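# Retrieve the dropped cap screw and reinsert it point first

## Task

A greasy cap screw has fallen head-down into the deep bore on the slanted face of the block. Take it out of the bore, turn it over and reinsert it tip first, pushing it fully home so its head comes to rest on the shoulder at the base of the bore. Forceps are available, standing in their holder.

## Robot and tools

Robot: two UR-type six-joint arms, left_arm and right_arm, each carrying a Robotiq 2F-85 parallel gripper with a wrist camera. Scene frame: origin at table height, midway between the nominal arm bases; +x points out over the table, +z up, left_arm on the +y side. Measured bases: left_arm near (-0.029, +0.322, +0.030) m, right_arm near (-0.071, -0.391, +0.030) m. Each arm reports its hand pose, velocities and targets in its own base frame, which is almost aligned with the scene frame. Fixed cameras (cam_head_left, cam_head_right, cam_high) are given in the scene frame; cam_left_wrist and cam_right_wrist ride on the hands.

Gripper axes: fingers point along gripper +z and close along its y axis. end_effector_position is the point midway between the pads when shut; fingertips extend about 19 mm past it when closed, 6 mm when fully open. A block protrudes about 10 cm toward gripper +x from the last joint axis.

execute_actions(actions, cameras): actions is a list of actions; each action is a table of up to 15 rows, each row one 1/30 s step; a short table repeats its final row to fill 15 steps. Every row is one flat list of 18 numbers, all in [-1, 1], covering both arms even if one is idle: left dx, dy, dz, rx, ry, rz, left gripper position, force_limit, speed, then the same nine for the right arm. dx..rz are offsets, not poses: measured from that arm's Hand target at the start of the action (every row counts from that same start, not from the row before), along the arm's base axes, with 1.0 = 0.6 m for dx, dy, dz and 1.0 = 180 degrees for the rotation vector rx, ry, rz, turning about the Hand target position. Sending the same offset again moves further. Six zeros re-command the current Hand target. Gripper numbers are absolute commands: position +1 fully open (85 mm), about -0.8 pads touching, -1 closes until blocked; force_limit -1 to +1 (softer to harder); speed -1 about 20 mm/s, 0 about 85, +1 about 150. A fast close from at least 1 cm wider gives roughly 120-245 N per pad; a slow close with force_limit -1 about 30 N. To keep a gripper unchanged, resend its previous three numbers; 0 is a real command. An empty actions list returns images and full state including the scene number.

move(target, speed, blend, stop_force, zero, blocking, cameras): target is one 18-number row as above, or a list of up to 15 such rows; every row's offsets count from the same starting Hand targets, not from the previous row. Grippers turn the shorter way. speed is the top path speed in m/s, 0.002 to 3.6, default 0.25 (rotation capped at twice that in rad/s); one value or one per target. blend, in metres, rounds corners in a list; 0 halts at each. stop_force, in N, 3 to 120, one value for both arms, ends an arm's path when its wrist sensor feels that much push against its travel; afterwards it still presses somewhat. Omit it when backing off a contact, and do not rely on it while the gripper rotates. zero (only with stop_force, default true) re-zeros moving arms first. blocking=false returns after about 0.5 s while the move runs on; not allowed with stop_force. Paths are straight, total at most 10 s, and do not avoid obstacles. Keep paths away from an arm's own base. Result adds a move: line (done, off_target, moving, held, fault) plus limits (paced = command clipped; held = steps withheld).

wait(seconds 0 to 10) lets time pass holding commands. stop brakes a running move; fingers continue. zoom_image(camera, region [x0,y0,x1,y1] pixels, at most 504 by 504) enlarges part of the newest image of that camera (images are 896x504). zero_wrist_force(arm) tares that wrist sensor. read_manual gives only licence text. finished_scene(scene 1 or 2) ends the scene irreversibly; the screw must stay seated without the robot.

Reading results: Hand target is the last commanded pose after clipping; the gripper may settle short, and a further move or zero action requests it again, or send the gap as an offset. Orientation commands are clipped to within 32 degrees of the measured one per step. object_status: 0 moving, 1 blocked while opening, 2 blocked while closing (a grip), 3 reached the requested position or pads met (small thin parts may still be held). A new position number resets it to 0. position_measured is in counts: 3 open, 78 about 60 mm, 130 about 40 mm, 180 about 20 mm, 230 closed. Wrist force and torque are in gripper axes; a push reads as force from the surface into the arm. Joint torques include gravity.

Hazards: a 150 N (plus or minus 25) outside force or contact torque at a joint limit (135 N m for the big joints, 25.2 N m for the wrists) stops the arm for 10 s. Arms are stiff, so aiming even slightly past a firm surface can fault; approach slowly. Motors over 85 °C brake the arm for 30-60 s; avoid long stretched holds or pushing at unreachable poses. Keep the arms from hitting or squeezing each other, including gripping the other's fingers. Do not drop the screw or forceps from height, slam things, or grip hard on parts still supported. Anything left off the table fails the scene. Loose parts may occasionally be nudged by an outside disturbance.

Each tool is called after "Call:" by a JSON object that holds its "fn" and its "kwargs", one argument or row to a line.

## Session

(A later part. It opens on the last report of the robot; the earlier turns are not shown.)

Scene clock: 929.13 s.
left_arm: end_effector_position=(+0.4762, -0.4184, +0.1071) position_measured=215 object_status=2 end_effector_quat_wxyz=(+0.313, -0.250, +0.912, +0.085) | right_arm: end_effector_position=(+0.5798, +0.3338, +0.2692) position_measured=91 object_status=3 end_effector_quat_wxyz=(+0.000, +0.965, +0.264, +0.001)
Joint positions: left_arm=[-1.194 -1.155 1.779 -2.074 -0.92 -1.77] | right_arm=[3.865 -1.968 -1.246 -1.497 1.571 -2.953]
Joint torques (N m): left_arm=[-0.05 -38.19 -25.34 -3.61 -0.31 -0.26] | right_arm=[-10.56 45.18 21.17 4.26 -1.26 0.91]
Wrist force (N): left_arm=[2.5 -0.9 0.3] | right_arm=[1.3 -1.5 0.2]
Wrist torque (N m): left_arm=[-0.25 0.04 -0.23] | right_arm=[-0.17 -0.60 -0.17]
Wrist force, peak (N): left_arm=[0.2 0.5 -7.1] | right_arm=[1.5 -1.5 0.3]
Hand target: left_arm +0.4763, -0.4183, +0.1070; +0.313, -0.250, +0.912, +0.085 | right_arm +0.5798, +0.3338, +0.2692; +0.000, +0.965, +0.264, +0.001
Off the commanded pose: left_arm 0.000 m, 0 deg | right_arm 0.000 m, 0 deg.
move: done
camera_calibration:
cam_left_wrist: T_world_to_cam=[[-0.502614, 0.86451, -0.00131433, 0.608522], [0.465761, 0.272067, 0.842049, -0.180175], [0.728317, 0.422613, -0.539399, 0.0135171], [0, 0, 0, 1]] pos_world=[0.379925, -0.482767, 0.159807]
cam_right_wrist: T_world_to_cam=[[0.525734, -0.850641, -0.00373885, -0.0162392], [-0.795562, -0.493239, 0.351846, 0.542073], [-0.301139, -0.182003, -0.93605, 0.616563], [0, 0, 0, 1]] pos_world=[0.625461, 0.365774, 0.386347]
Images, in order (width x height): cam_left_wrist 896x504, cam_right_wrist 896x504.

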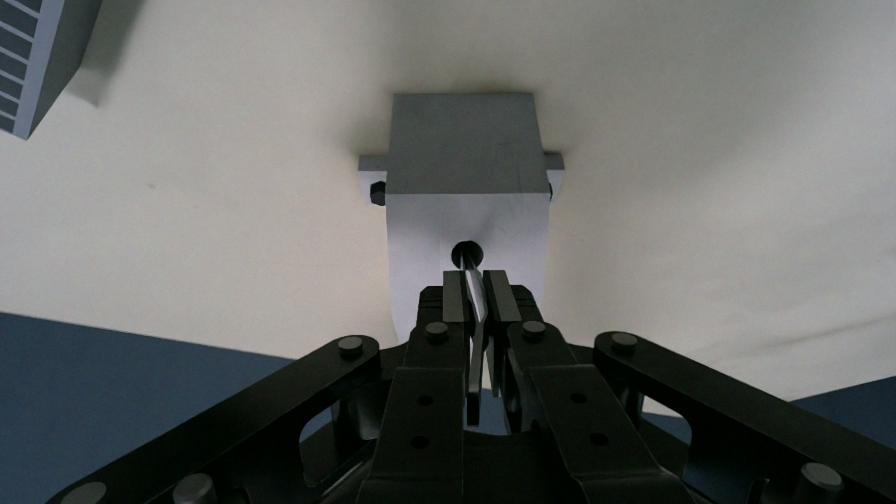

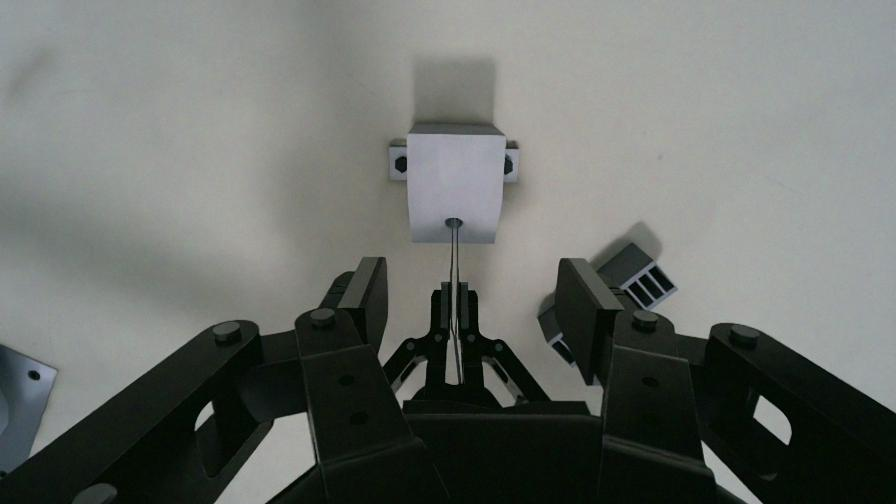

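Call:
{"fn": "move", "kwargs": {
  "target": [0,0,0,0,0,0,-0.628,-1,-1,0,0,0,0,0,0,0.3,-1,-1]
}}

Call:
{"fn": "move", "kwargs": {
  "target": [0.018,0.0105,-0.03,0,0,0,-0.628,-1,-1,0,0,0,0,0,0,0.3,-1,-1],
  "speed": 0.015,
  "stop_force": 10,
  "cameras": ["cam_left_wrist","cam_right_wrist"]
}}

Call:
{"fn": "zoom_image", "kwargs": {
  "camera": "cam_left_wrist",
  "region": [420, 200, 510, 290]
}}

Call:
{"fn": "zoom_image", "kwargs": {
  "camera": "cam_right_wrist",
  "region": [400, 190, 520, 400]
}}

Scene clock: 934.97 s.
left_arm: end_effector_position=(+0.4763, -0.4183, +0.1070) position_measured=208 object_status=3 end_effector_quat_wxyz=(+0.313, -0.250, +0.912, +0.085) | right_arm: end_effector_position=(+0.5798, +0.3338, +0.2692) position_measured=91 object_status=3 end_effector_quat_wxyz=(+0.000, +0.965, +0.264, +0.001)
Joint positions: left_arm=[-1.194 -1.155 1.779 -2.074 -0.92 -1.77] | right_arm=[3.865 -1.968 -1.246 -1.497 1.571 -2.953]
Joint torques (N m): left_arm=[9.36 -32.23 -12.95 -3.64 3.13 1.5] | right_arm=[-10.77 44.7 22.27 4.13 -1.23 1]
Wrist force (N): left_arm=[1.9 -1.3 0.3] | right_arm=[1.3 -1.3 0.1]
Wrist torque (N m): left_arm=[-0.24 -0.05 -0.24] | right_arm=[-0.15 -0.58 -0.17]
Wrist force, peak (N): left_arm=[3.0 -1.3 0.9] | right_arm=[1.5 -1.5 0.2]
Hand target: left_arm +0.4763, -0.4183, +0.1070; +0.313, -0.250, +0.912, +0.085 | right_arm +0.5798, +0.3338, +0.2692; +0.000, +0.965, +0.264, +0.001
Off the commanded pose: left_arm 0.000 m, 0 deg | right_arm 0.000 m, 0 deg.
move: done

Scene clock: 937.73 s.
left_arm: end_effector_position=(+0.4871, -0.4120, +0.0890) position_measured=208 object_status=3 end_effector_quat_wxyz=(+0.313, -0.250, +0.912, +0.085) | right_arm: end_effector_position=(+0.5798, +0.3338, +0.2692) position_measured=91 object_status=3 end_effector_quat_wxyz=(+0.000, +0.965, +0.264, +0.001)
Joint positions: left_arm=[-1.173 -1.125 1.795 -2.136 -0.917 -1.744] | right_arm=[3.865 -1.968 -1.246 -1.497 1.571 -2.953]
Joint torques (N m): left_arm=[-8.18 -51.64 -29.17 -1.62 1.58 -1.7] | right_arm=[-10.78 44.62 22.57 4.23 -1.21 1.18]
Wrist force (N): left_arm=[1.6 -1.2 0.9] | right_arm=[1.4 -1.6 0.3]
Wrist torque (N m): left_arm=[-0.27 -0.05 -0.32] | right_arm=[-0.19 -0.60 -0.17]
Wrist force, peak (N): left_arm=[2.0 -1.5 0.3] | right_arm=[1.4 -1.6 0.4]
Hand target: left_arm +0.4871, -0.4120, +0.0890; +0.313, -0.250, +0.912, +0.085 | right_arm +0.5798, +0.3338, +0.2692; +0.000, +0.965, +0.264, +0.001
Off the commanded pose: left_arm 0.000 m, 0 deg | right_arm 0.000 m, 0 deg.
move: done
camera_calibration:
cam_left_wrist: T_world_to_cam=[[-0.502636, 0.864497, -0.00119491, 0.608466], [0.465785, 0.27198, 0.842064, -0.171731], [0.728287, 0.422695, -0.539377, -0.00672656], [0, 0, 0, 1]] pos_world=[0.390725, -0.476467, 0.141707]
cam_right_wrist: T_world_to_cam=[[0.525734, -0.850641, -0.00373885, -0.0162392], [-0.795562, -0.493239, 0.351846, 0.542073], [-0.301139, -0.182003, -0.93605, 0.616563], [0, 0, 0, 1]] pos_world=[0.625461, 0.365774, 0.386347]
Images, in order (width x height): cam_left_wrist 896x504, cam_right_wrist 896x504.

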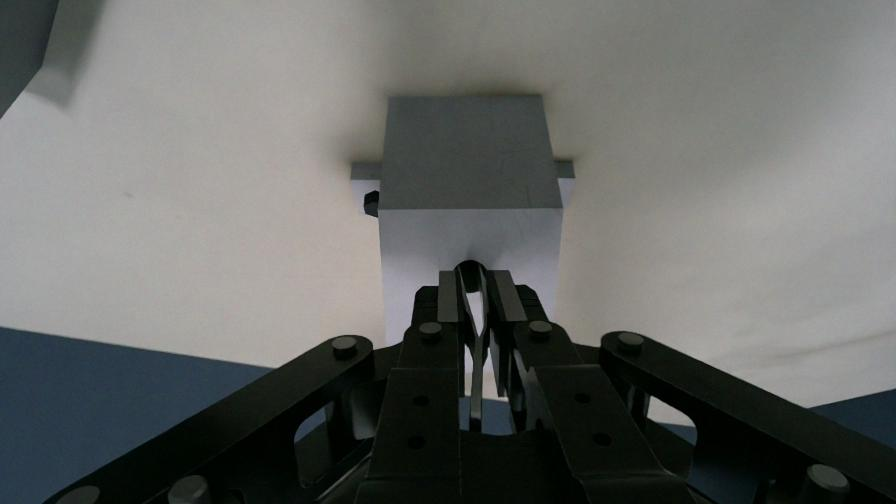

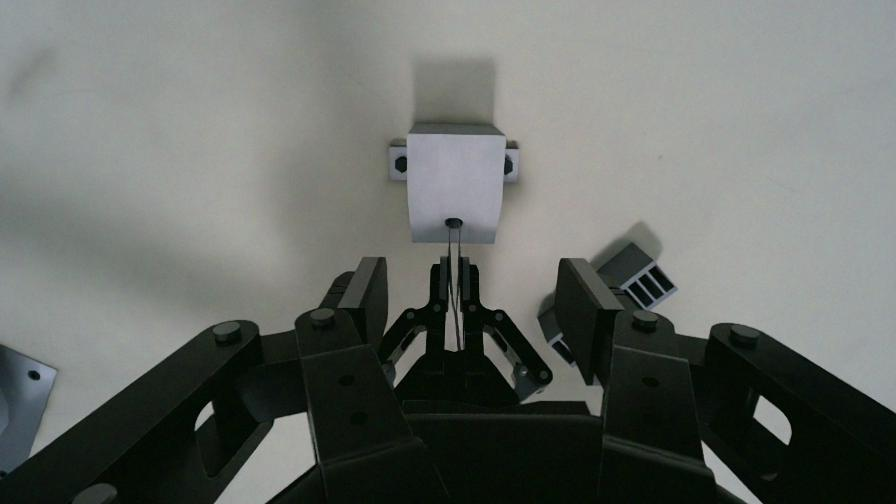

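Scaled by 5.600 from the camera's 896x504 image, which has a finer 1280x720 frame.

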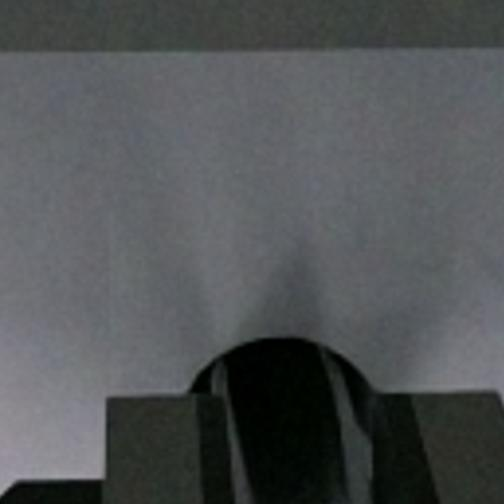

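Scaled by 2.400 from the camera's 896x504 image, which has a finer 1280x720 frame.

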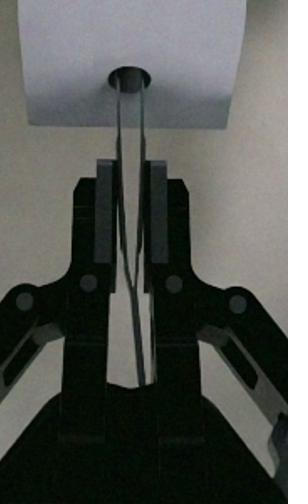

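Call:
{"fn": "move", "kwargs": {
  "target": [0.0025,0.0015,-0.0041,0,0,0,-0.628,-1,-1,0,0,0,0,0,0,0.3,-1,-1],
  "speed": 0.015,
  "stop_force": 10
}}

Call:
{"fn": "move", "kwargs": {
  "target": [0,0,0,0,0,0,-0.8,-0.6,-1,0,0,0,0,0,0,0.3,-1,-1]
}}

Call:
{"fn": "wait", "kwargs": {
  "seconds": 0.5,
  "cameras": ["cam_left_wrist","cam_right_wrist"]
}}

Call:
{"fn": "zoom_image", "kwargs": {
  "camera": "cam_right_wrist",
  "region": [400, 190, 520, 400]
}}

Call:
{"fn": "zoom_image", "kwargs": {
  "camera": "cam_left_wrist",
  "region": [420, 200, 510, 290]
}}

Scene clock: 945.60 s.
left_arm: end_effector_position=(+0.4877, -0.4118, +0.0880) position_measured=208 object_status=3 end_effector_quat_wxyz=(+0.313, -0.250, +0.912, +0.085) | right_arm: end_effector_position=(+0.5798, +0.3338, +0.2692) position_measured=91 object_status=3 end_effector_quat_wxyz=(+0.000, +0.965, +0.264, +0.001)
Joint positions: left_arm=[-1.172 -1.123 1.795 -2.14 -0.917 -1.742] | right_arm=[3.865 -1.968 -1.246 -1.497 1.571 -2.953]
Joint torques (N m): left_arm=[-10.44 -49.79 -28.9 -2.72 1.95 -1.55] | right_arm=[-10.61 44.38 22.48 4.2 -1.23 1.42]
Wrist force (N): left_arm=[-0.7 0.9 -0.2] | right_arm=[1.3 -1.3 0.3]
Wrist torque (N m): left_arm=[-0.37 0.04 -0.32] | right_arm=[-0.14 -0.59 -0.16]
Wrist force, peak (N): left_arm=[-0.5 1.9 -11.1] | right_arm=[1.7 -1.4 0.3]
Hand target: left_arm +0.4877, -0.4118, +0.0880; +0.313, -0.250, +0.912, +0.085 (not the last commanded pose) | right_arm +0.5798, +0.3338, +0.2692; +0.000, +0.965, +0.264, +0.001
Off the commanded pose: left_arm 0.002 m, 0 deg | right_arm 0.000 m, 0 deg.
move: contact (left_arm)

Scene clock: 946.10 s.
left_arm: end_effector_position=(+0.4877, -0.4118, +0.0881) position_measured=212 object_status=2 end_effector_quat_wxyz=(+0.313, -0.250, +0.912, +0.085) | right_arm: end_effector_position=(+0.5798, +0.3338, +0.2692) position_measured=91 object_status=3 end_effector_quat_wxyz=(+0.000, +0.965, +0.264, +0.001)
Joint positions: left_arm=[-1.172 -1.123 1.795 -2.14 -0.917 -1.742] | right_arm=[3.865 -1.968 -1.246 -1.497 1.571 -2.953]
Joint torques (N m): left_arm=[-11.6 -45.24 -25.8 -3.55 0.78 -1.78] | right_arm=[-10.43 43.96 23.19 4.25 -1.16 1.48]
Wrist force (N): left_arm=[-6.9 -0.4 -0.3] | right_arm=[1.2 -1.2 0.3]
Wrist torque (N m): left_arm=[-0.34 0.08 -0.31] | right_arm=[-0.14 -0.57 -0.17]
Wrist force, peak (N): left_arm=[-7.4 0.2 -1.4] | right_arm=[1.5 -1.4 0.1]
Hand target: left_arm +0.4877, -0.4118, +0.0880; +0.313, -0.250, +0.912, +0.085 | right_arm +0.5798, +0.3338, +0.2692; +0.000, +0.965, +0.264, +0.001
Off the commanded pose: left_arm 0.000 m, 0 deg | right_arm 0.000 m, 0 deg.
move: done

Scene clock: 946.60 s.
left_arm: end_effector_position=(+0.4877, -0.4118, +0.0881) position_measured=212 object_status=2 end_effector_quat_wxyz=(+0.313, -0.250, +0.912, +0.085) | right_arm: end_effector_position=(+0.5798, +0.3338, +0.2692) position_measured=91 object_status=3 end_effector_quat_wxyz=(+0.000, +0.965, +0.264, +0.001)
Joint positions: left_arm=[-1.172 -1.123 1.795 -2.14 -0.917 -1.742] | right_arm=[3.865 -1.968 -1.246 -1.497 1.571 -2.953]
Joint torques (N m): left_arm=[-10.46 -40.95 -20.83 -3.89 -0.45 -1.9] | right_arm=[-10.56 44 22.7 4.18 -1.18 1.53]
Wrist force (N): left_arm=[-7.2 -0.1 -0.8] | right_arm=[1.3 -1.3 0.2]
Wrist torque (N m): left_arm=[-0.31 0.11 -0.31] | right_arm=[-0.15 -0.58 -0.17]
Wrist force, peak (N): left_arm=[-7.4 0.3 -1.4] | right_arm=[1.4 -1.6 0.1]
Hand target: left_arm +0.4877, -0.4118, +0.0880; +0.313, -0.250, +0.912, +0.085 | right_arm +0.5798, +0.3338, +0.2692; +0.000, +0.965, +0.264, +0.001
Tool commands: left_gripper/position=-0.8 left_gripper/force_limit=-0.6 left_gripper/speed=-1.0 right_gripper/position=+0.3 right_gripper/force_limit=-1.0 right_gripper/speed=-1.0
Off the commanded pose: left_arm 0.000 m, 0 deg | right_arm 0.000 m, 0 deg.
wait: 0.50 s; at rest by 0.17 s
camera_calibration:
cam_left_wrist: T_world_to_cam=[[-0.50261, 0.864512, -0.00162551, 0.608615], [0.465729, 0.272349, 0.841975, -0.171169], [0.72834, 0.422428, -0.539514, -0.00797783], [0, 0, 0, 1]] pos_world=[0.391425, -0.476166, 0.140806]
cam_right_wrist: T_world_to_cam=[[0.525734, -0.850641, -0.00373885, -0.0162392], [-0.795562, -0.493239, 0.351846, 0.542073], [-0.301139, -0.182003, -0.93605, 0.616563], [0, 0, 0, 1]] pos_world=[0.625461, 0.365774, 0.386347]
Images, in order (width x height): cam_left_wrist 896x504, cam_right_wrist 896x504.

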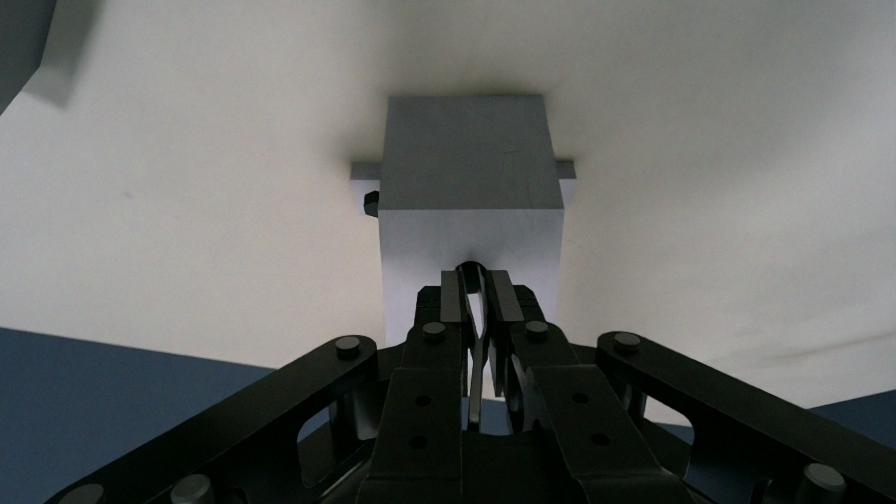

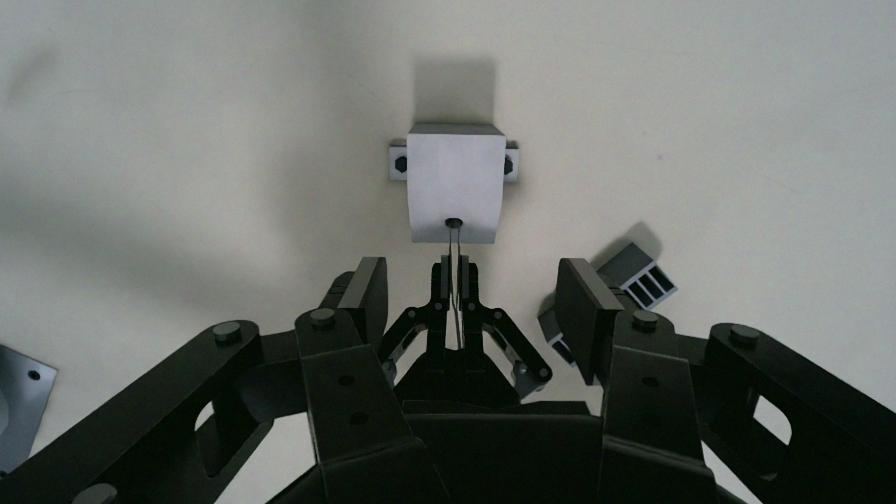

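Scaled by 2.400 from the camera's 896x504 image, which has a finer 1280x720 frame.

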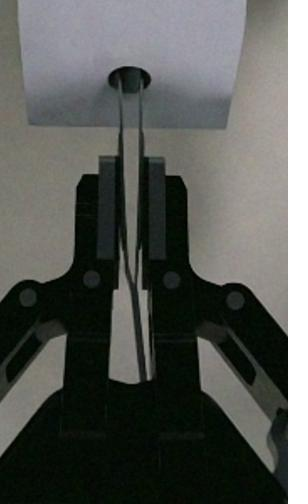

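Scaled by 5.600 from the camera's 896x504 image, which has a finer 1280x720 frame.

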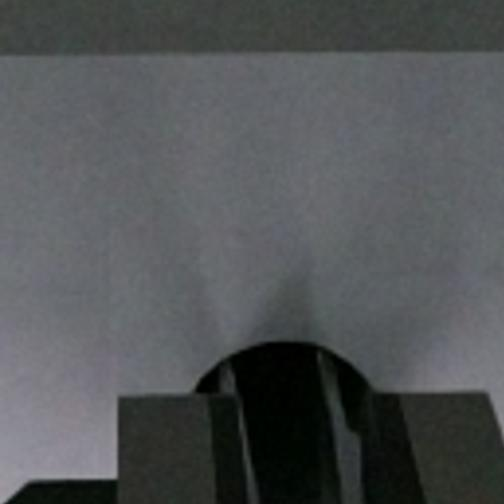

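Call:
{"fn": "move", "kwargs": {
  "target": [
    [0,0,0,0,0,0,-0.88,-0.4,-1,0,0,0,0,0,0,0.3,-1,-1],
    [0.0014,0.0008,0.0012,0,0,0,-0.88,-0.4,-1,0,0,0,0,0,0,0.3,-1,-1]
  ],
  "speed": 0.01
}}

Call:
{"fn": "move", "kwargs": {
  "target": [-0.0123,-0.0073,0.0205,0,0,0,-0.88,-0.4,-1,0,0,0,0,0,0,0.3,-1,-1],
  "speed": 0.01,
  "cameras": ["cam_left_wrist","cam_right_wrist"]
}}

Call:
{"fn": "zoom_image", "kwargs": {
  "camera": "cam_left_wrist",
  "region": [420, 200, 510, 290]
}}

Call:
{"fn": "zoom_image", "kwargs": {
  "camera": "cam_right_wrist",
  "region": [400, 190, 520, 400]
}}

Scene clock: 953.07 s.
left_arm: end_effector_position=(+0.4885, -0.4113, +0.0887) position_measured=212 object_status=2 end_effector_quat_wxyz=(+0.313, -0.250, +0.912, +0.085) | right_arm: end_effector_position=(+0.5798, +0.3338, +0.2692) position_measured=91 object_status=3 end_effector_quat_wxyz=(+0.000, +0.965, +0.264, +0.001)
Joint positions: left_arm=[-1.17 -1.124 1.795 -2.139 -0.917 -1.74] | right_arm=[3.865 -1.968 -1.246 -1.497 1.571 -2.953]
Joint torques (N m): left_arm=[13 -47.74 -26.38 -1.24 4.46 1.46] | right_arm=[-10.39 44.68 23.13 4.25 -1.12 1.79]
Wrist force (N): left_arm=[5.2 -0.2 -6.9] | right_arm=[1.2 -1.3 0.2]
Wrist torque (N m): left_arm=[-0.30 0.32 -0.34] | right_arm=[-0.14 -0.56 -0.17]
Wrist force, peak (N): left_arm=[4.5 -0.2 -7.9] | right_arm=[1.5 -1.7 0.4]
Hand target: left_arm +0.4886, -0.4113, +0.0887; +0.313, -0.250, +0.912, +0.085 | right_arm +0.5798, +0.3338, +0.2692; +0.000, +0.965, +0.264, +0.001
Off the commanded pose: left_arm 0.000 m, 0 deg | right_arm 0.000 m, 0 deg.
move: done

Scene clock: 954.83 s.
left_arm: end_effector_position=(+0.4811, -0.4157, +0.1011) position_measured=216 object_status=2 end_effector_quat_wxyz=(+0.313, -0.250, +0.912, +0.085) | right_arm: end_effector_position=(+0.5798, +0.3338, +0.2692) position_measured=91 object_status=3 end_effector_quat_wxyz=(+0.000, +0.965, +0.264, +0.001)
Joint positions: left_arm=[-1.185 -1.145 1.784 -2.097 -0.919 -1.758] | right_arm=[3.865 -1.968 -1.246 -1.497 1.571 -2.953]
Joint torques (N m): left_arm=[0.16 -38.06 -24.95 -3.93 -0.36 -0.36] | right_arm=[-10.37 43.78 23.5 4.27 -1.1 1.78]
Wrist force (N): left_arm=[2.7 -1.2 0.3] | right_arm=[1.6 -1.3 0.2]
Wrist torque (N m): left_arm=[-0.28 0.01 -0.24] | right_arm=[-0.16 -0.63 -0.17]
Wrist force, peak (N): left_arm=[4.6 -0.2 -7.9] | right_arm=[1.6 -1.3 0.4]
Hand target: left_arm +0.4812, -0.4157, +0.1010; +0.313, -0.250, +0.912, +0.085 | right_arm +0.5798, +0.3338, +0.2692; +0.000, +0.965, +0.264, +0.001
Off the commanded pose: left_arm 0.000 m, 0 deg | right_arm 0.000 m, 0 deg.
move: done
camera_calibration:
cam_left_wrist: T_world_to_cam=[[-0.50261, 0.864511, -0.0016264, 0.60869], [0.46579, 0.272385, 0.84193, -0.178062], [0.728301, 0.422405, -0.539584, 0.00555884], [0, 0, 0, 1]] pos_world=[0.384825, -0.480066, 0.153905]
cam_right_wrist: T_world_to_cam=[[0.525734, -0.850641, -0.00373885, -0.0162392], [-0.795562, -0.493239, 0.351846, 0.542073], [-0.301139, -0.182003, -0.93605, 0.616563], [0, 0, 0, 1]] pos_world=[0.625461, 0.365774, 0.386347]
Images, in order (width x height): cam_left_wrist 896x504, cam_right_wrist 896x504.

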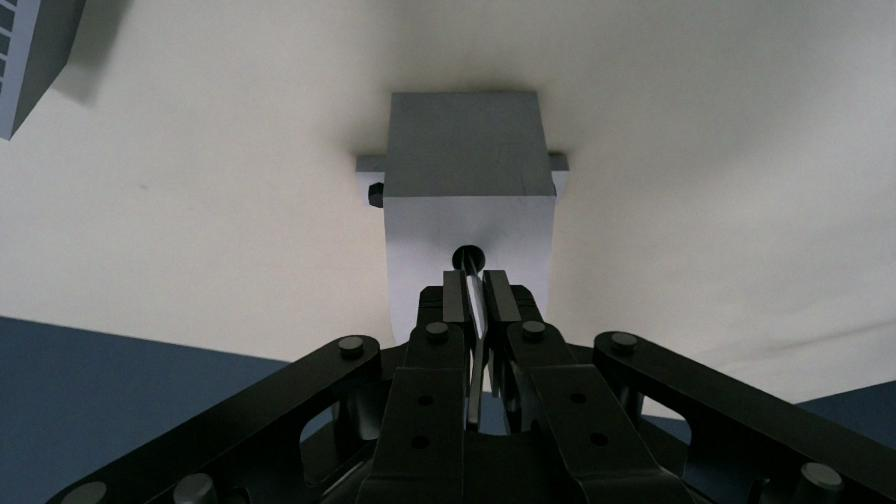

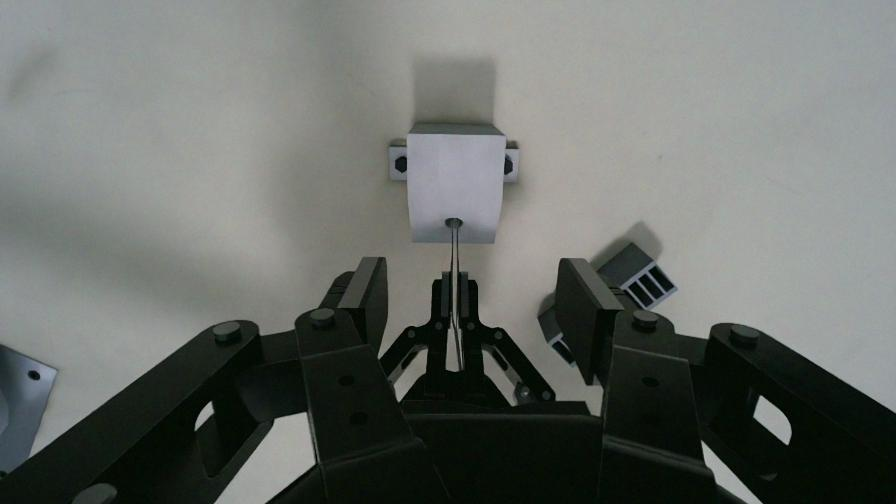

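Scaled by 5.600 from the camera's 896x504 image, which has a finer 1280x720 frame.

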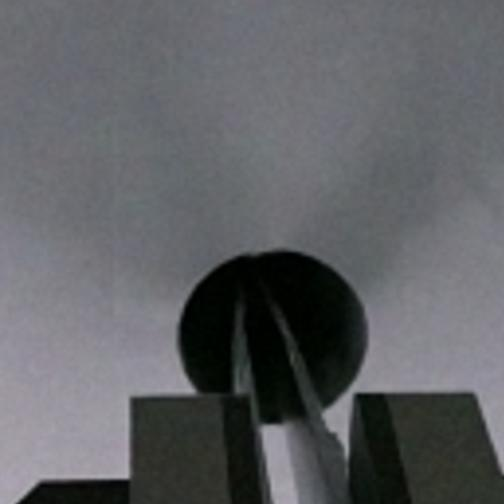

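Scaled by 2.400 from the camera's 896x504 image, which has a finer 1280x720 frame.

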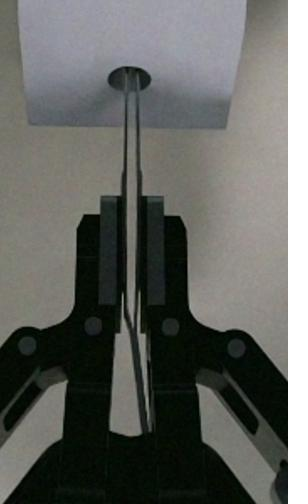

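Call:
{"fn": "move", "kwargs": {
  "target": [0,0,0,0,0,0,-0.628,-1,-1,0,0,0,0,0,0,0.3,-1,-1]
}}

Call:
{"fn": "move", "kwargs": {
  "target": [0.0115,0.0068,-0.0212,0,0,0,-0.628,-1,-1,0,0,0,0,0,0,0.3,-1,-1],
  "speed": 0.015,
  "stop_force": 6
}}

Call:
{"fn": "move", "kwargs": {
  "target": [0,0,0,0,0,0,-0.72,-1,-1,0,0,0,0,0,0,0.3,-1,-1],
  "cameras": ["cam_right_wrist"]
}}

Call:
{"fn": "zoom_image", "kwargs": {
  "camera": "cam_right_wrist",
  "region": [400, 190, 520, 400]
}}

Scene clock: 969.00 s.
left_arm: end_effector_position=(+0.4812, -0.4157, +0.1010) position_measured=208 object_status=3 end_effector_quat_wxyz=(+0.313, -0.250, +0.912, +0.085) | right_arm: end_effector_position=(+0.5798, +0.3338, +0.2692) position_measured=91 object_status=3 end_effector_quat_wxyz=(+0.000, +0.965, +0.264, +0.001)
Joint positions: left_arm=[-1.185 -1.145 1.784 -2.097 -0.919 -1.758] | right_arm=[3.865 -1.968 -1.246 -1.497 1.571 -2.953]
Joint torques (N m): left_arm=[9.38 -33.11 -13.56 -3.85 3.2 1.39] | right_arm=[-10.07 43.41 24.55 4.25 -1.01 2]
Motor temperatures (°C): left_arm=[38 30 39 39 37 47] | right_arm=[39 35 37 47 49 40]
Wrist force (N): left_arm=[1.9 -1.2 0.3] | right_arm=[1.4 -1.2 -0.1]
Wrist torque (N m): left_arm=[-0.24 -0.04 -0.23] | right_arm=[-0.13 -0.60 -0.17]
Wrist force, peak (N): left_arm=[3.0 -1.2 0.8] | right_arm=[1.4 -1.6 0.1]
Hand target: left_arm +0.4812, -0.4157, +0.1010; +0.313, -0.250, +0.912, +0.085 | right_arm +0.5798, +0.3338, +0.2692; +0.000, +0.965, +0.264, +0.001
Off the commanded pose: left_arm 0.000 m, 0 deg | right_arm 0.000 m, 0 deg.
move: done

Scene clock: 971.30 s.
left_arm: end_effector_position=(+0.4881, -0.4116, +0.0883) position_measured=208 object_status=3 end_effector_quat_wxyz=(+0.313, -0.250, +0.912, +0.085) | right_arm: end_effector_position=(+0.5798, +0.3338, +0.2692) position_measured=91 object_status=3 end_effector_quat_wxyz=(+0.000, +0.965, +0.264, +0.001)
Joint positions: left_arm=[-1.171 -1.123 1.795 -2.139 -0.917 -1.741] | right_arm=[3.865 -1.968 -1.246 -1.497 1.571 -2.953]
Joint torques (N m): left_arm=[-8.46 -51.44 -29.09 -1.68 0.79 -1.57] | right_arm=[-10.37 43.54 24.58 4.18 -1.12 2.02]
Wrist force (N): left_arm=[0.8 -0.8 0.7] | right_arm=[1.3 -1.4 0.2]
Wrist torque (N m): left_arm=[-0.26 0.00 -0.33] | right_arm=[-0.16 -0.59 -0.17]
Wrist force, peak (N): left_arm=[0.7 -0.3 -2.5] | right_arm=[1.5 -1.5 0.3]
Hand target: left_arm +0.4881, -0.4116, +0.0883; +0.313, -0.250, +0.912, +0.085 | right_arm +0.5798, +0.3338, +0.2692; +0.000, +0.965, +0.264, +0.001
Off the commanded pose: left_arm 0.000 m, 0 deg | right_arm 0.000 m, 0 deg.
move: done

Scene clock: 971.80 s.
left_arm: end_effector_position=(+0.4881, -0.4116, +0.0884) position_measured=212 object_status=2 end_effector_quat_wxyz=(+0.313, -0.250, +0.912, +0.085) | right_arm: end_effector_position=(+0.5798, +0.3338, +0.2692) position_measured=91 object_status=3 end_effector_quat_wxyz=(+0.000, +0.965, +0.264, +0.001)
Joint positions: left_arm=[-1.171 -1.123 1.795 -2.139 -0.917 -1.741] | right_arm=[3.865 -1.968 -1.246 -1.497 1.571 -2.953]
Joint torques (N m): left_arm=[-9.39 -46.77 -27.41 -2.19 0.06 -1.66] | right_arm=[-9.98 43.35 24.44 4.19 -1.09 2.03]
Wrist force (N): left_arm=[-5.0 -0.3 -0.3] | right_arm=[1.3 -1.2 0.4]
Wrist torque (N m): left_arm=[-0.32 0.06 -0.32] | right_arm=[-0.13 -0.59 -0.17]
Wrist force, peak (N): left_arm=[-5.0 -0.3 -0.3] | right_arm=[1.4 -1.4 0.1]
Hand target: left_arm +0.4881, -0.4116, +0.0883; +0.313, -0.250, +0.912, +0.085 | right_arm +0.5798, +0.3338, +0.2692; +0.000, +0.965, +0.264, +0.001
Off the commanded pose: left_arm 0.000 m, 0 deg | right_arm 0.000 m, 0 deg.
move: done
camera_calibration:
cam_right_wrist: T_world_to_cam=[[0.525734, -0.850641, -0.00373885, -0.0162392], [-0.795562, -0.493239, 0.351846, 0.542073], [-0.301139, -0.182003, -0.93605, 0.616563], [0, 0, 0, 1]] pos_world=[0.625461, 0.365774, 0.386347]
Images, in order (width x height): cam_right_wrist 896x504.

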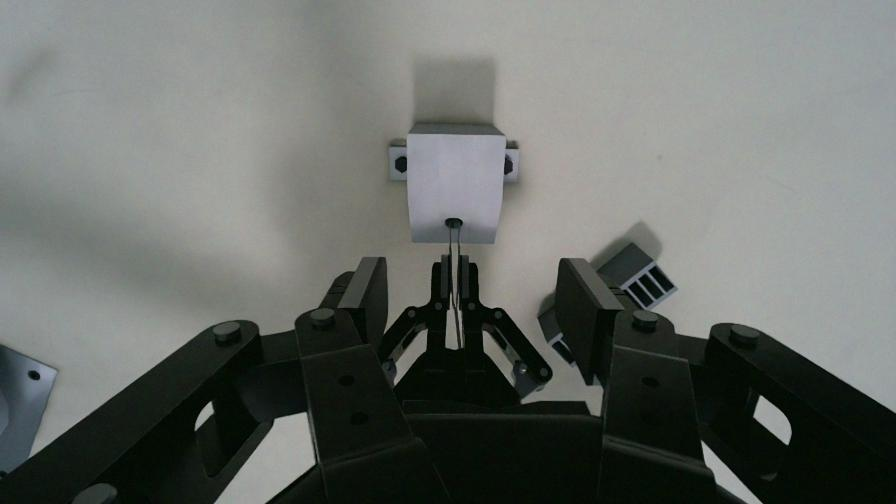

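Scaled by 2.400 from the camera's 896x504 image, which has a finer 1280x720 frame.

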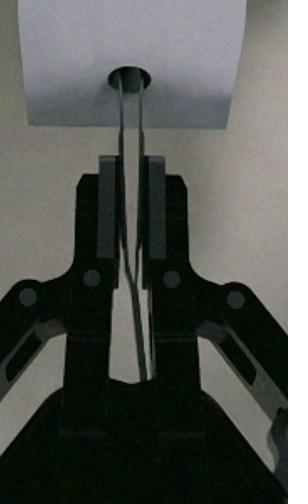

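Call:
{"fn": "move", "kwargs": {
  "target": [-0.0021,-0.0012,0.0034,0,0,0,-0.72,-1,-1,0,0,0,0,0,0,0.3,-1,-1],
  "speed": 0.005
}}

Call:
{"fn": "move", "kwargs": {
  "target": [-0.0021,-0.0012,0.0034,0,0,0,-0.72,-1,-1,0,0,0,0,0,0,0.3,-1,-1],
  "speed": 0.005
}}

Call:
{"fn": "move", "kwargs": {
  "target": [-0.0021,-0.0012,0.0034,0,0,0,-0.72,-1,-1,0,0,0,0,0,0,0.3,-1,-1],
  "speed": 0.005,
  "cameras": ["cam_left_wrist","cam_right_wrist"]
}}

Call:
{"fn": "zoom_image", "kwargs": {
  "camera": "cam_right_wrist",
  "region": [400, 190, 520, 400]
}}

Call:
{"fn": "zoom_image", "kwargs": {
  "camera": "cam_left_wrist",
  "region": [420, 200, 510, 290]
}}

Scene clock: 981.20 s.
left_arm: end_effector_position=(+0.4868, -0.4123, +0.0904) position_measured=212 object_status=2 end_effector_quat_wxyz=(+0.313, -0.250, +0.912, +0.085) | right_arm: end_effector_position=(+0.5798, +0.3338, +0.2692) position_measured=91 object_status=3 end_effector_quat_wxyz=(+0.000, +0.965, +0.264, +0.001)
Joint positions: left_arm=[-1.174 -1.127 1.794 -2.132 -0.918 -1.744] | right_arm=[3.865 -1.968 -1.246 -1.497 1.571 -2.953]
Joint torques (N m): left_arm=[-6.7 -45.25 -27.03 -2.71 -1.49 -1.21] | right_arm=[-9.74 42.99 24.67 4.16 -1.07 2.11]
Wrist force (N): left_arm=[-0.6 -0.9 1.0] | right_arm=[1.5 -1.4 0.3]
Wrist torque (N m): left_arm=[-0.29 -0.08 -0.23] | right_arm=[-0.16 -0.62 -0.17]
Wrist force, peak (N): left_arm=[-5.4 -1.3 3.3] | right_arm=[1.7 -1.5 0.3]
Hand target: left_arm +0.4868, -0.4123, +0.0904; +0.313, -0.250, +0.912, +0.085 | right_arm +0.5798, +0.3338, +0.2692; +0.000, +0.965, +0.264, +0.001
Off the commanded pose: left_arm 0.000 m, 0 deg | right_arm 0.000 m, 0 deg.
move: done

Scene clock: 981.93 s.
left_arm: end_effector_position=(+0.4855, -0.4130, +0.0924) position_measured=212 object_status=2 end_effector_quat_wxyz=(+0.313, -0.250, +0.912, +0.085) | right_arm: end_effector_position=(+0.5798, +0.3338, +0.2692) position_measured=91 object_status=3 end_effector_quat_wxyz=(+0.000, +0.965, +0.264, +0.001)
Joint positions: left_arm=[-1.176 -1.131 1.792 -2.125 -0.918 -1.747] | right_arm=[3.865 -1.968 -1.246 -1.497 1.571 -2.953]
Joint torques (N m): left_arm=[-4.18 -46.57 -26.9 -2.55 -0.63 -1.34] | right_arm=[-9.65 42.83 24.61 4.22 -1 1.96]
Wrist force (N): left_arm=[1.6 -1.1 0.5] | right_arm=[1.4 -1.3 0.3]
Wrist torque (N m): left_arm=[-0.24 -0.03 -0.24] | right_arm=[-0.14 -0.59 -0.17]
Wrist force, peak (N): left_arm=[1.8 -1.4 0.7] | right_arm=[1.6 -1.4 0.4]
Hand target: left_arm +0.4856, -0.4130, +0.0924; +0.313, -0.250, +0.912, +0.085 | right_arm +0.5798, +0.3338, +0.2692; +0.000, +0.965, +0.264, +0.001
Off the commanded pose: left_arm 0.000 m, 0 deg | right_arm 0.000 m, 0 deg.
move: done

Scene clock: 982.67 s.
left_arm: end_effector_position=(+0.4843, -0.4138, +0.0945) position_measured=212 object_status=2 end_effector_quat_wxyz=(+0.313, -0.250, +0.912, +0.085) | right_arm: end_effector_position=(+0.5798, +0.3338, +0.2692) position_measured=91 object_status=3 end_effector_quat_wxyz=(+0.000, +0.965, +0.264, +0.001)
Joint positions: left_arm=[-1.179 -1.134 1.79 -2.118 -0.918 -1.75] | right_arm=[3.865 -1.968 -1.246 -1.497 1.571 -2.953]
Joint torques (N m): left_arm=[-4.69 -45.07 -27.82 -2.39 -0.73 -1.25] | right_arm=[-9.56 43.13 24.66 4.21 -1.01 1.97]
Wrist force (N): left_arm=[1.9 -1.2 0.2] | right_arm=[1.3 -1.3 0.0]
Wrist torque (N m): left_arm=[-0.25 -0.01 -0.24] | right_arm=[-0.15 -0.58 -0.17]
Wrist force, peak (N): left_arm=[2.1 -1.5 0.3] | right_arm=[1.5 -1.5 0.2]
Hand target: left_arm +0.4843, -0.4137, +0.0944; +0.313, -0.250, +0.912, +0.085 | right_arm +0.5798, +0.3338, +0.2692; +0.000, +0.965, +0.264, +0.001
Off the commanded pose: left_arm 0.000 m, 0 deg | right_arm 0.000 m, 0 deg.
move: done
camera_calibration:
cam_left_wrist: T_world_to_cam=[[-0.50257, 0.864535, -0.00155401, 0.60858], [0.465834, 0.272311, 0.84193, -0.174435], [0.728301, 0.422405, -0.539585, -0.00111681], [0, 0, 0, 1]] pos_world=[0.387925, -0.478167, 0.147205]
cam_right_wrist: T_world_to_cam=[[0.525734, -0.850641, -0.00373885, -0.0162392], [-0.795562, -0.493239, 0.351846, 0.542073], [-0.301139, -0.182003, -0.93605, 0.616563], [0, 0, 0, 1]] pos_world=[0.625461, 0.365774, 0.386347]
Images, in order (width x height): cam_left_wrist 896x504, cam_right_wrist 896x504.

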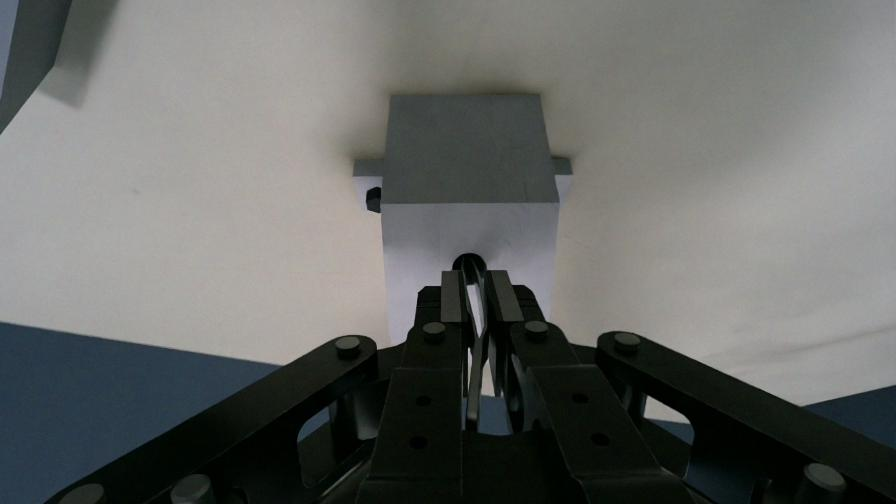

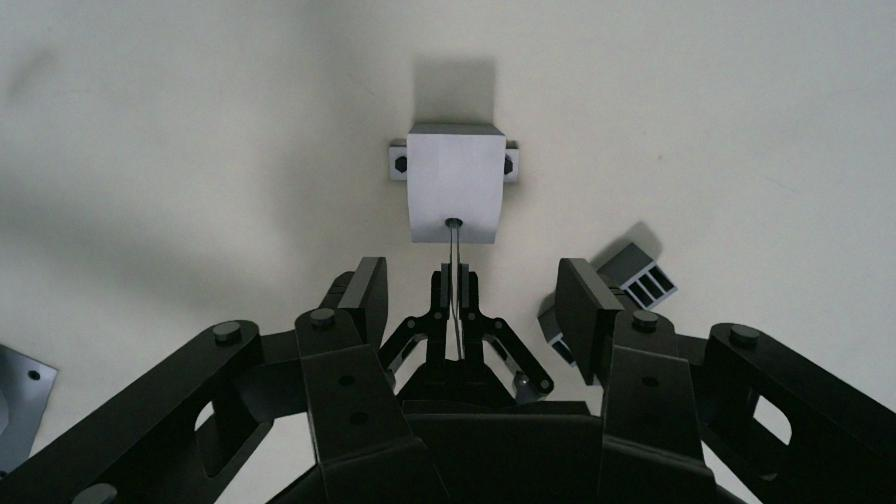

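Scaled by 2.400 from the camera's 896x504 image, which has a finer 1280x720 frame.

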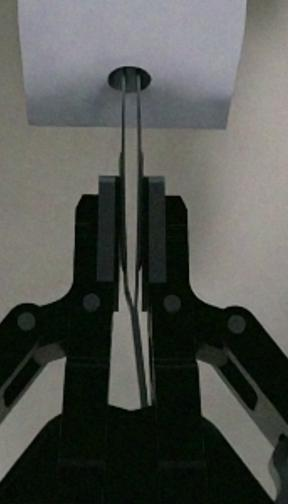

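Scaled by 5.600 from the camera's 896x504 image, which has a finer 1280x720 frame.

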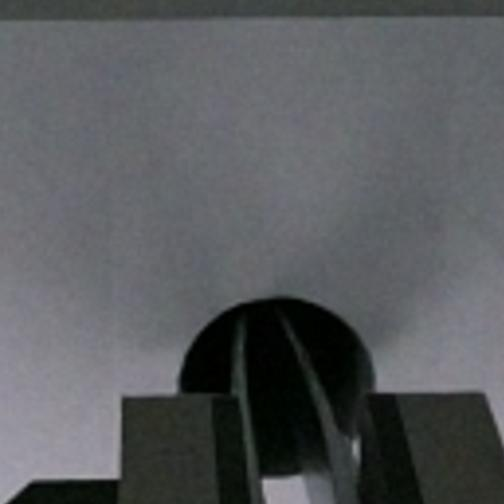

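Call:
{"fn": "move", "kwargs": {
  "target": [
    [0,0,0,0,0,0,-0.62,-1,-1,0,0,0,0,0,0,0.3,-1,-1],
    [-0.0041,-0.0024,0.0015,0,0,0,-0.62,-1,-1,0,0,0,0,0,0,0.3,-1,-1]
  ],
  "speed": 0.02
}}

Call:
{"fn": "move", "kwargs": {
  "target": [0.009,0.0053,-0.015,0,0,0,-0.62,-1,-1,0,0,0,0,0,0,0.3,-1,-1],
  "speed": 0.012,
  "stop_force": 8,
  "cameras": ["cam_left_wrist","cam_right_wrist"]
}}

Call:
{"fn": "zoom_image", "kwargs": {
  "camera": "cam_right_wrist",
  "region": [400, 190, 520, 400]
}}

Call:
{"fn": "zoom_image", "kwargs": {
  "camera": "cam_left_wrist",
  "region": [420, 200, 510, 290]
}}

Scene clock: 994.37 s.
left_arm: end_effector_position=(+0.4818, -0.4152, +0.0954) position_measured=207 object_status=3 end_effector_quat_wxyz=(+0.313, -0.250, +0.912, +0.085) | right_arm: end_effector_position=(+0.5798, +0.3338, +0.2692) position_measured=91 object_status=3 end_effector_quat_wxyz=(+0.000, +0.965, +0.264, +0.001)
Joint positions: left_arm=[-1.183 -1.136 1.79 -2.112 -0.919 -1.757] | right_arm=[3.865 -1.968 -1.246 -1.497 1.571 -2.953]
Joint torques (N m): left_arm=[-0.78 -48.22 -29.77 -2.64 -0.65 -0.43] | right_arm=[-8.83 42.51 25.78 4.18 -1.04 1.97]
Wrist force (N): left_arm=[1.8 -1.3 0.4] | right_arm=[1.2 -1.4 0.2]
Wrist torque (N m): left_arm=[-0.24 -0.04 -0.24] | right_arm=[-0.16 -0.58 -0.17]
Wrist force, peak (N): left_arm=[2.4 -1.6 0.5] | right_arm=[1.7 -1.4 0.3]
Hand target: left_arm +0.4819, -0.4152, +0.0953; +0.313, -0.250, +0.912, +0.085 | right_arm +0.5798, +0.3338, +0.2692; +0.000, +0.965, +0.264, +0.001
Off the commanded pose: left_arm 0.000 m, 0 deg | right_arm 0.000 m, 0 deg.
move: done

Scene clock: 996.27 s.
left_arm: end_effector_position=(+0.4861, -0.4127, +0.0884) position_measured=207 object_status=3 end_effector_quat_wxyz=(+0.313, -0.250, +0.912, +0.085) | right_arm: end_effector_position=(+0.5798, +0.3338, +0.2692) position_measured=91 object_status=3 end_effector_quat_wxyz=(+0.000, +0.965, +0.264, +0.001)
Joint positions: left_arm=[-1.175 -1.124 1.796 -2.136 -0.918 -1.746] | right_arm=[3.865 -1.968 -1.246 -1.497 1.571 -2.953]
Joint torques (N m): left_arm=[-8.62 -51.57 -28.82 -4.05 -1.04 -1.77] | right_arm=[-9.28 42.89 25.92 4.1 -1.05 2.05]
Wrist force (N): left_arm=[1.0 -0.1 -0.4] | right_arm=[1.3 -1.3 0.2]
Wrist torque (N m): left_arm=[-0.27 -0.03 -0.28] | right_arm=[-0.15 -0.60 -0.17]
Wrist force, peak (N): left_arm=[-1.4 0.9 -13.0] | right_arm=[1.6 -1.6 0.2]
Hand target: left_arm +0.4861, -0.4127, +0.0884; +0.313, -0.250, +0.912, +0.085 (not the last commanded pose) | right_arm +0.5798, +0.3338, +0.2692; +0.000, +0.965, +0.264, +0.001
Off the commanded pose: left_arm 0.002 m, 0 deg | right_arm 0.000 m, 0 deg.
move: contact (left_arm)
camera_calibration:
cam_left_wrist: T_world_to_cam=[[-0.50261, 0.864511, -0.0016264, 0.608539], [0.46579, 0.272385, 0.84193, -0.170385], [0.728301, 0.422405, -0.539584, -0.00618373], [0, 0, 0, 1]] pos_world=[0.389725, -0.477066, 0.141105]
cam_right_wrist: T_world_to_cam=[[0.525734, -0.850641, -0.00373885, -0.0162392], [-0.795562, -0.493239, 0.351846, 0.542073], [-0.301139, -0.182003, -0.93605, 0.616563], [0, 0, 0, 1]] pos_world=[0.625461, 0.365774, 0.386347]
Images, in order (width x height): cam_left_wrist 896x504, cam_right_wrist 896x504.

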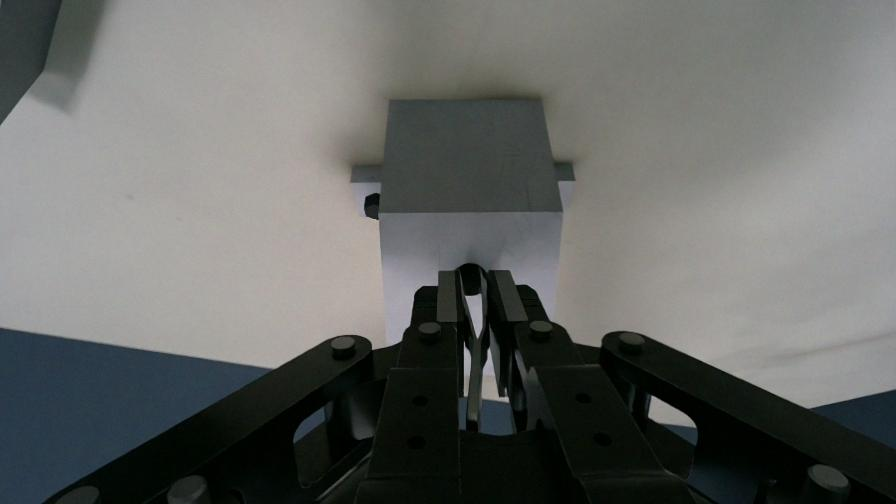

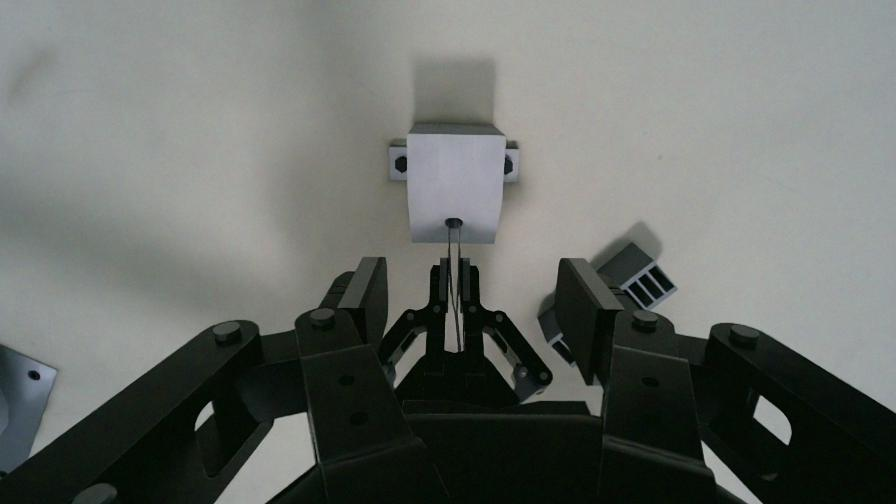

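Scaled by 2.400 from the camera's 896x504 image, which has a finer 1280x720 frame.

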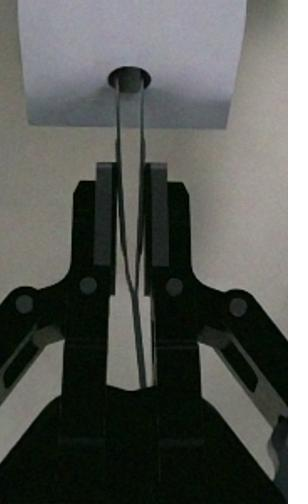

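Scaled by 5.600 from the camera's 896x504 image, which has a finer 1280x720 frame.

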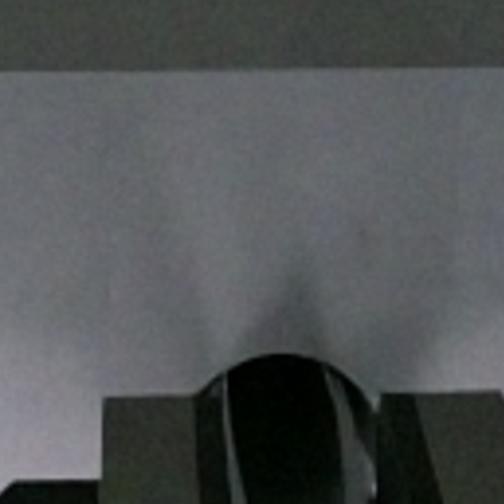

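Call:
{"fn": "move", "kwargs": {
  "target": [0,0,0,0,0,0,-0.8,-0.9,-1,0,0,0,0,0,0,0.3,-1,-1]
}}

Call:
{"fn": "wait", "kwargs": {
  "seconds": 0.5
}}

Scene clock: 1006.03 s.
left_arm: end_effector_position=(+0.4861, -0.4127, +0.0884) position_measured=212 object_status=2 end_effector_quat_wxyz=(+0.313, -0.250, +0.912, +0.085) | right_arm: end_effector_position=(+0.5798, +0.3338, +0.2692) position_measured=91 object_status=3 end_effector_quat_wxyz=(+0.000, +0.965, +0.264, +0.001)
Joint positions: left_arm=[-1.175 -1.124 1.796 -2.136 -0.918 -1.746] | right_arm=[3.865 -1.968 -1.246 -1.497 1.571 -2.953]
Joint torques (N m): left_arm=[-7.36 -45.44 -26.69 -3.76 -0.94 -1.51] | right_arm=[-9.1 42.06 26.12 4.19 -0.99 1.98]
Wrist force (N): left_arm=[-4.8 -0.5 -1.1] | right_arm=[1.3 -1.3 0.4]
Wrist torque (N m): left_arm=[-0.35 0.04 -0.29] | right_arm=[-0.15 -0.58 -0.17]
Wrist force, peak (N): left_arm=[-4.9 -0.2 -1.7] | right_arm=[1.5 -1.4 0.1]
Hand target: left_arm +0.4861, -0.4127, +0.0884; +0.313, -0.250, +0.912, +0.085 | right_arm +0.5798, +0.3338, +0.2692; +0.000, +0.965, +0.264, +0.001
Off the commanded pose: left_arm 0.000 m, 0 deg | right_arm 0.000 m, 0 deg.
move: done

Scene clock: 1006.53 s.
left_arm: end_effector_position=(+0.4861, -0.4127, +0.0884) position_measured=212 object_status=2 end_effector_quat_wxyz=(+0.313, -0.250, +0.912, +0.085) | right_arm: end_effector_position=(+0.5798, +0.3338, +0.2692) position_measured=91 object_status=3 end_effector_quat_wxyz=(+0.000, +0.965, +0.264, +0.001)
Joint positions: left_arm=[-1.175 -1.124 1.796 -2.136 -0.918 -1.746] | right_arm=[3.865 -1.968 -1.246 -1.497 1.571 -2.953]
Joint torques (N m): left_arm=[-6.82 -41.31 -24.47 -4.03 -1.14 -1.43] | right_arm=[-8.66 43.01 26.72 4.28 -0.93 2.06]
Wrist force (N): left_arm=[-4.9 -0.2 -1.6] | right_arm=[1.5 -1.2 0.4]
Wrist torque (N m): left_arm=[-0.33 0.05 -0.29] | right_arm=[-0.12 -0.61 -0.17]
Wrist force, peak (N): left_arm=[-5.0 -0.2 -1.4] | right_arm=[1.4 -1.6 0.3]
Hand target: left_arm +0.4861, -0.4127, +0.0884; +0.313, -0.250, +0.912, +0.085 | right_arm +0.5798, +0.3338, +0.2692; +0.000, +0.965, +0.264, +0.001
Tool commands: left_gripper/position=-0.8 left_gripper/force_limit=-0.9 left_gripper/speed=-1.0 right_gripper/position=+0.3 right_gripper/force_limit=-1.0 right_gripper/speed=-1.0
Off the commanded pose: left_arm 0.000 m, 0 deg | right_arm 0.000 m, 0 deg.
wait: 0.50 s; at rest by 0.17 s


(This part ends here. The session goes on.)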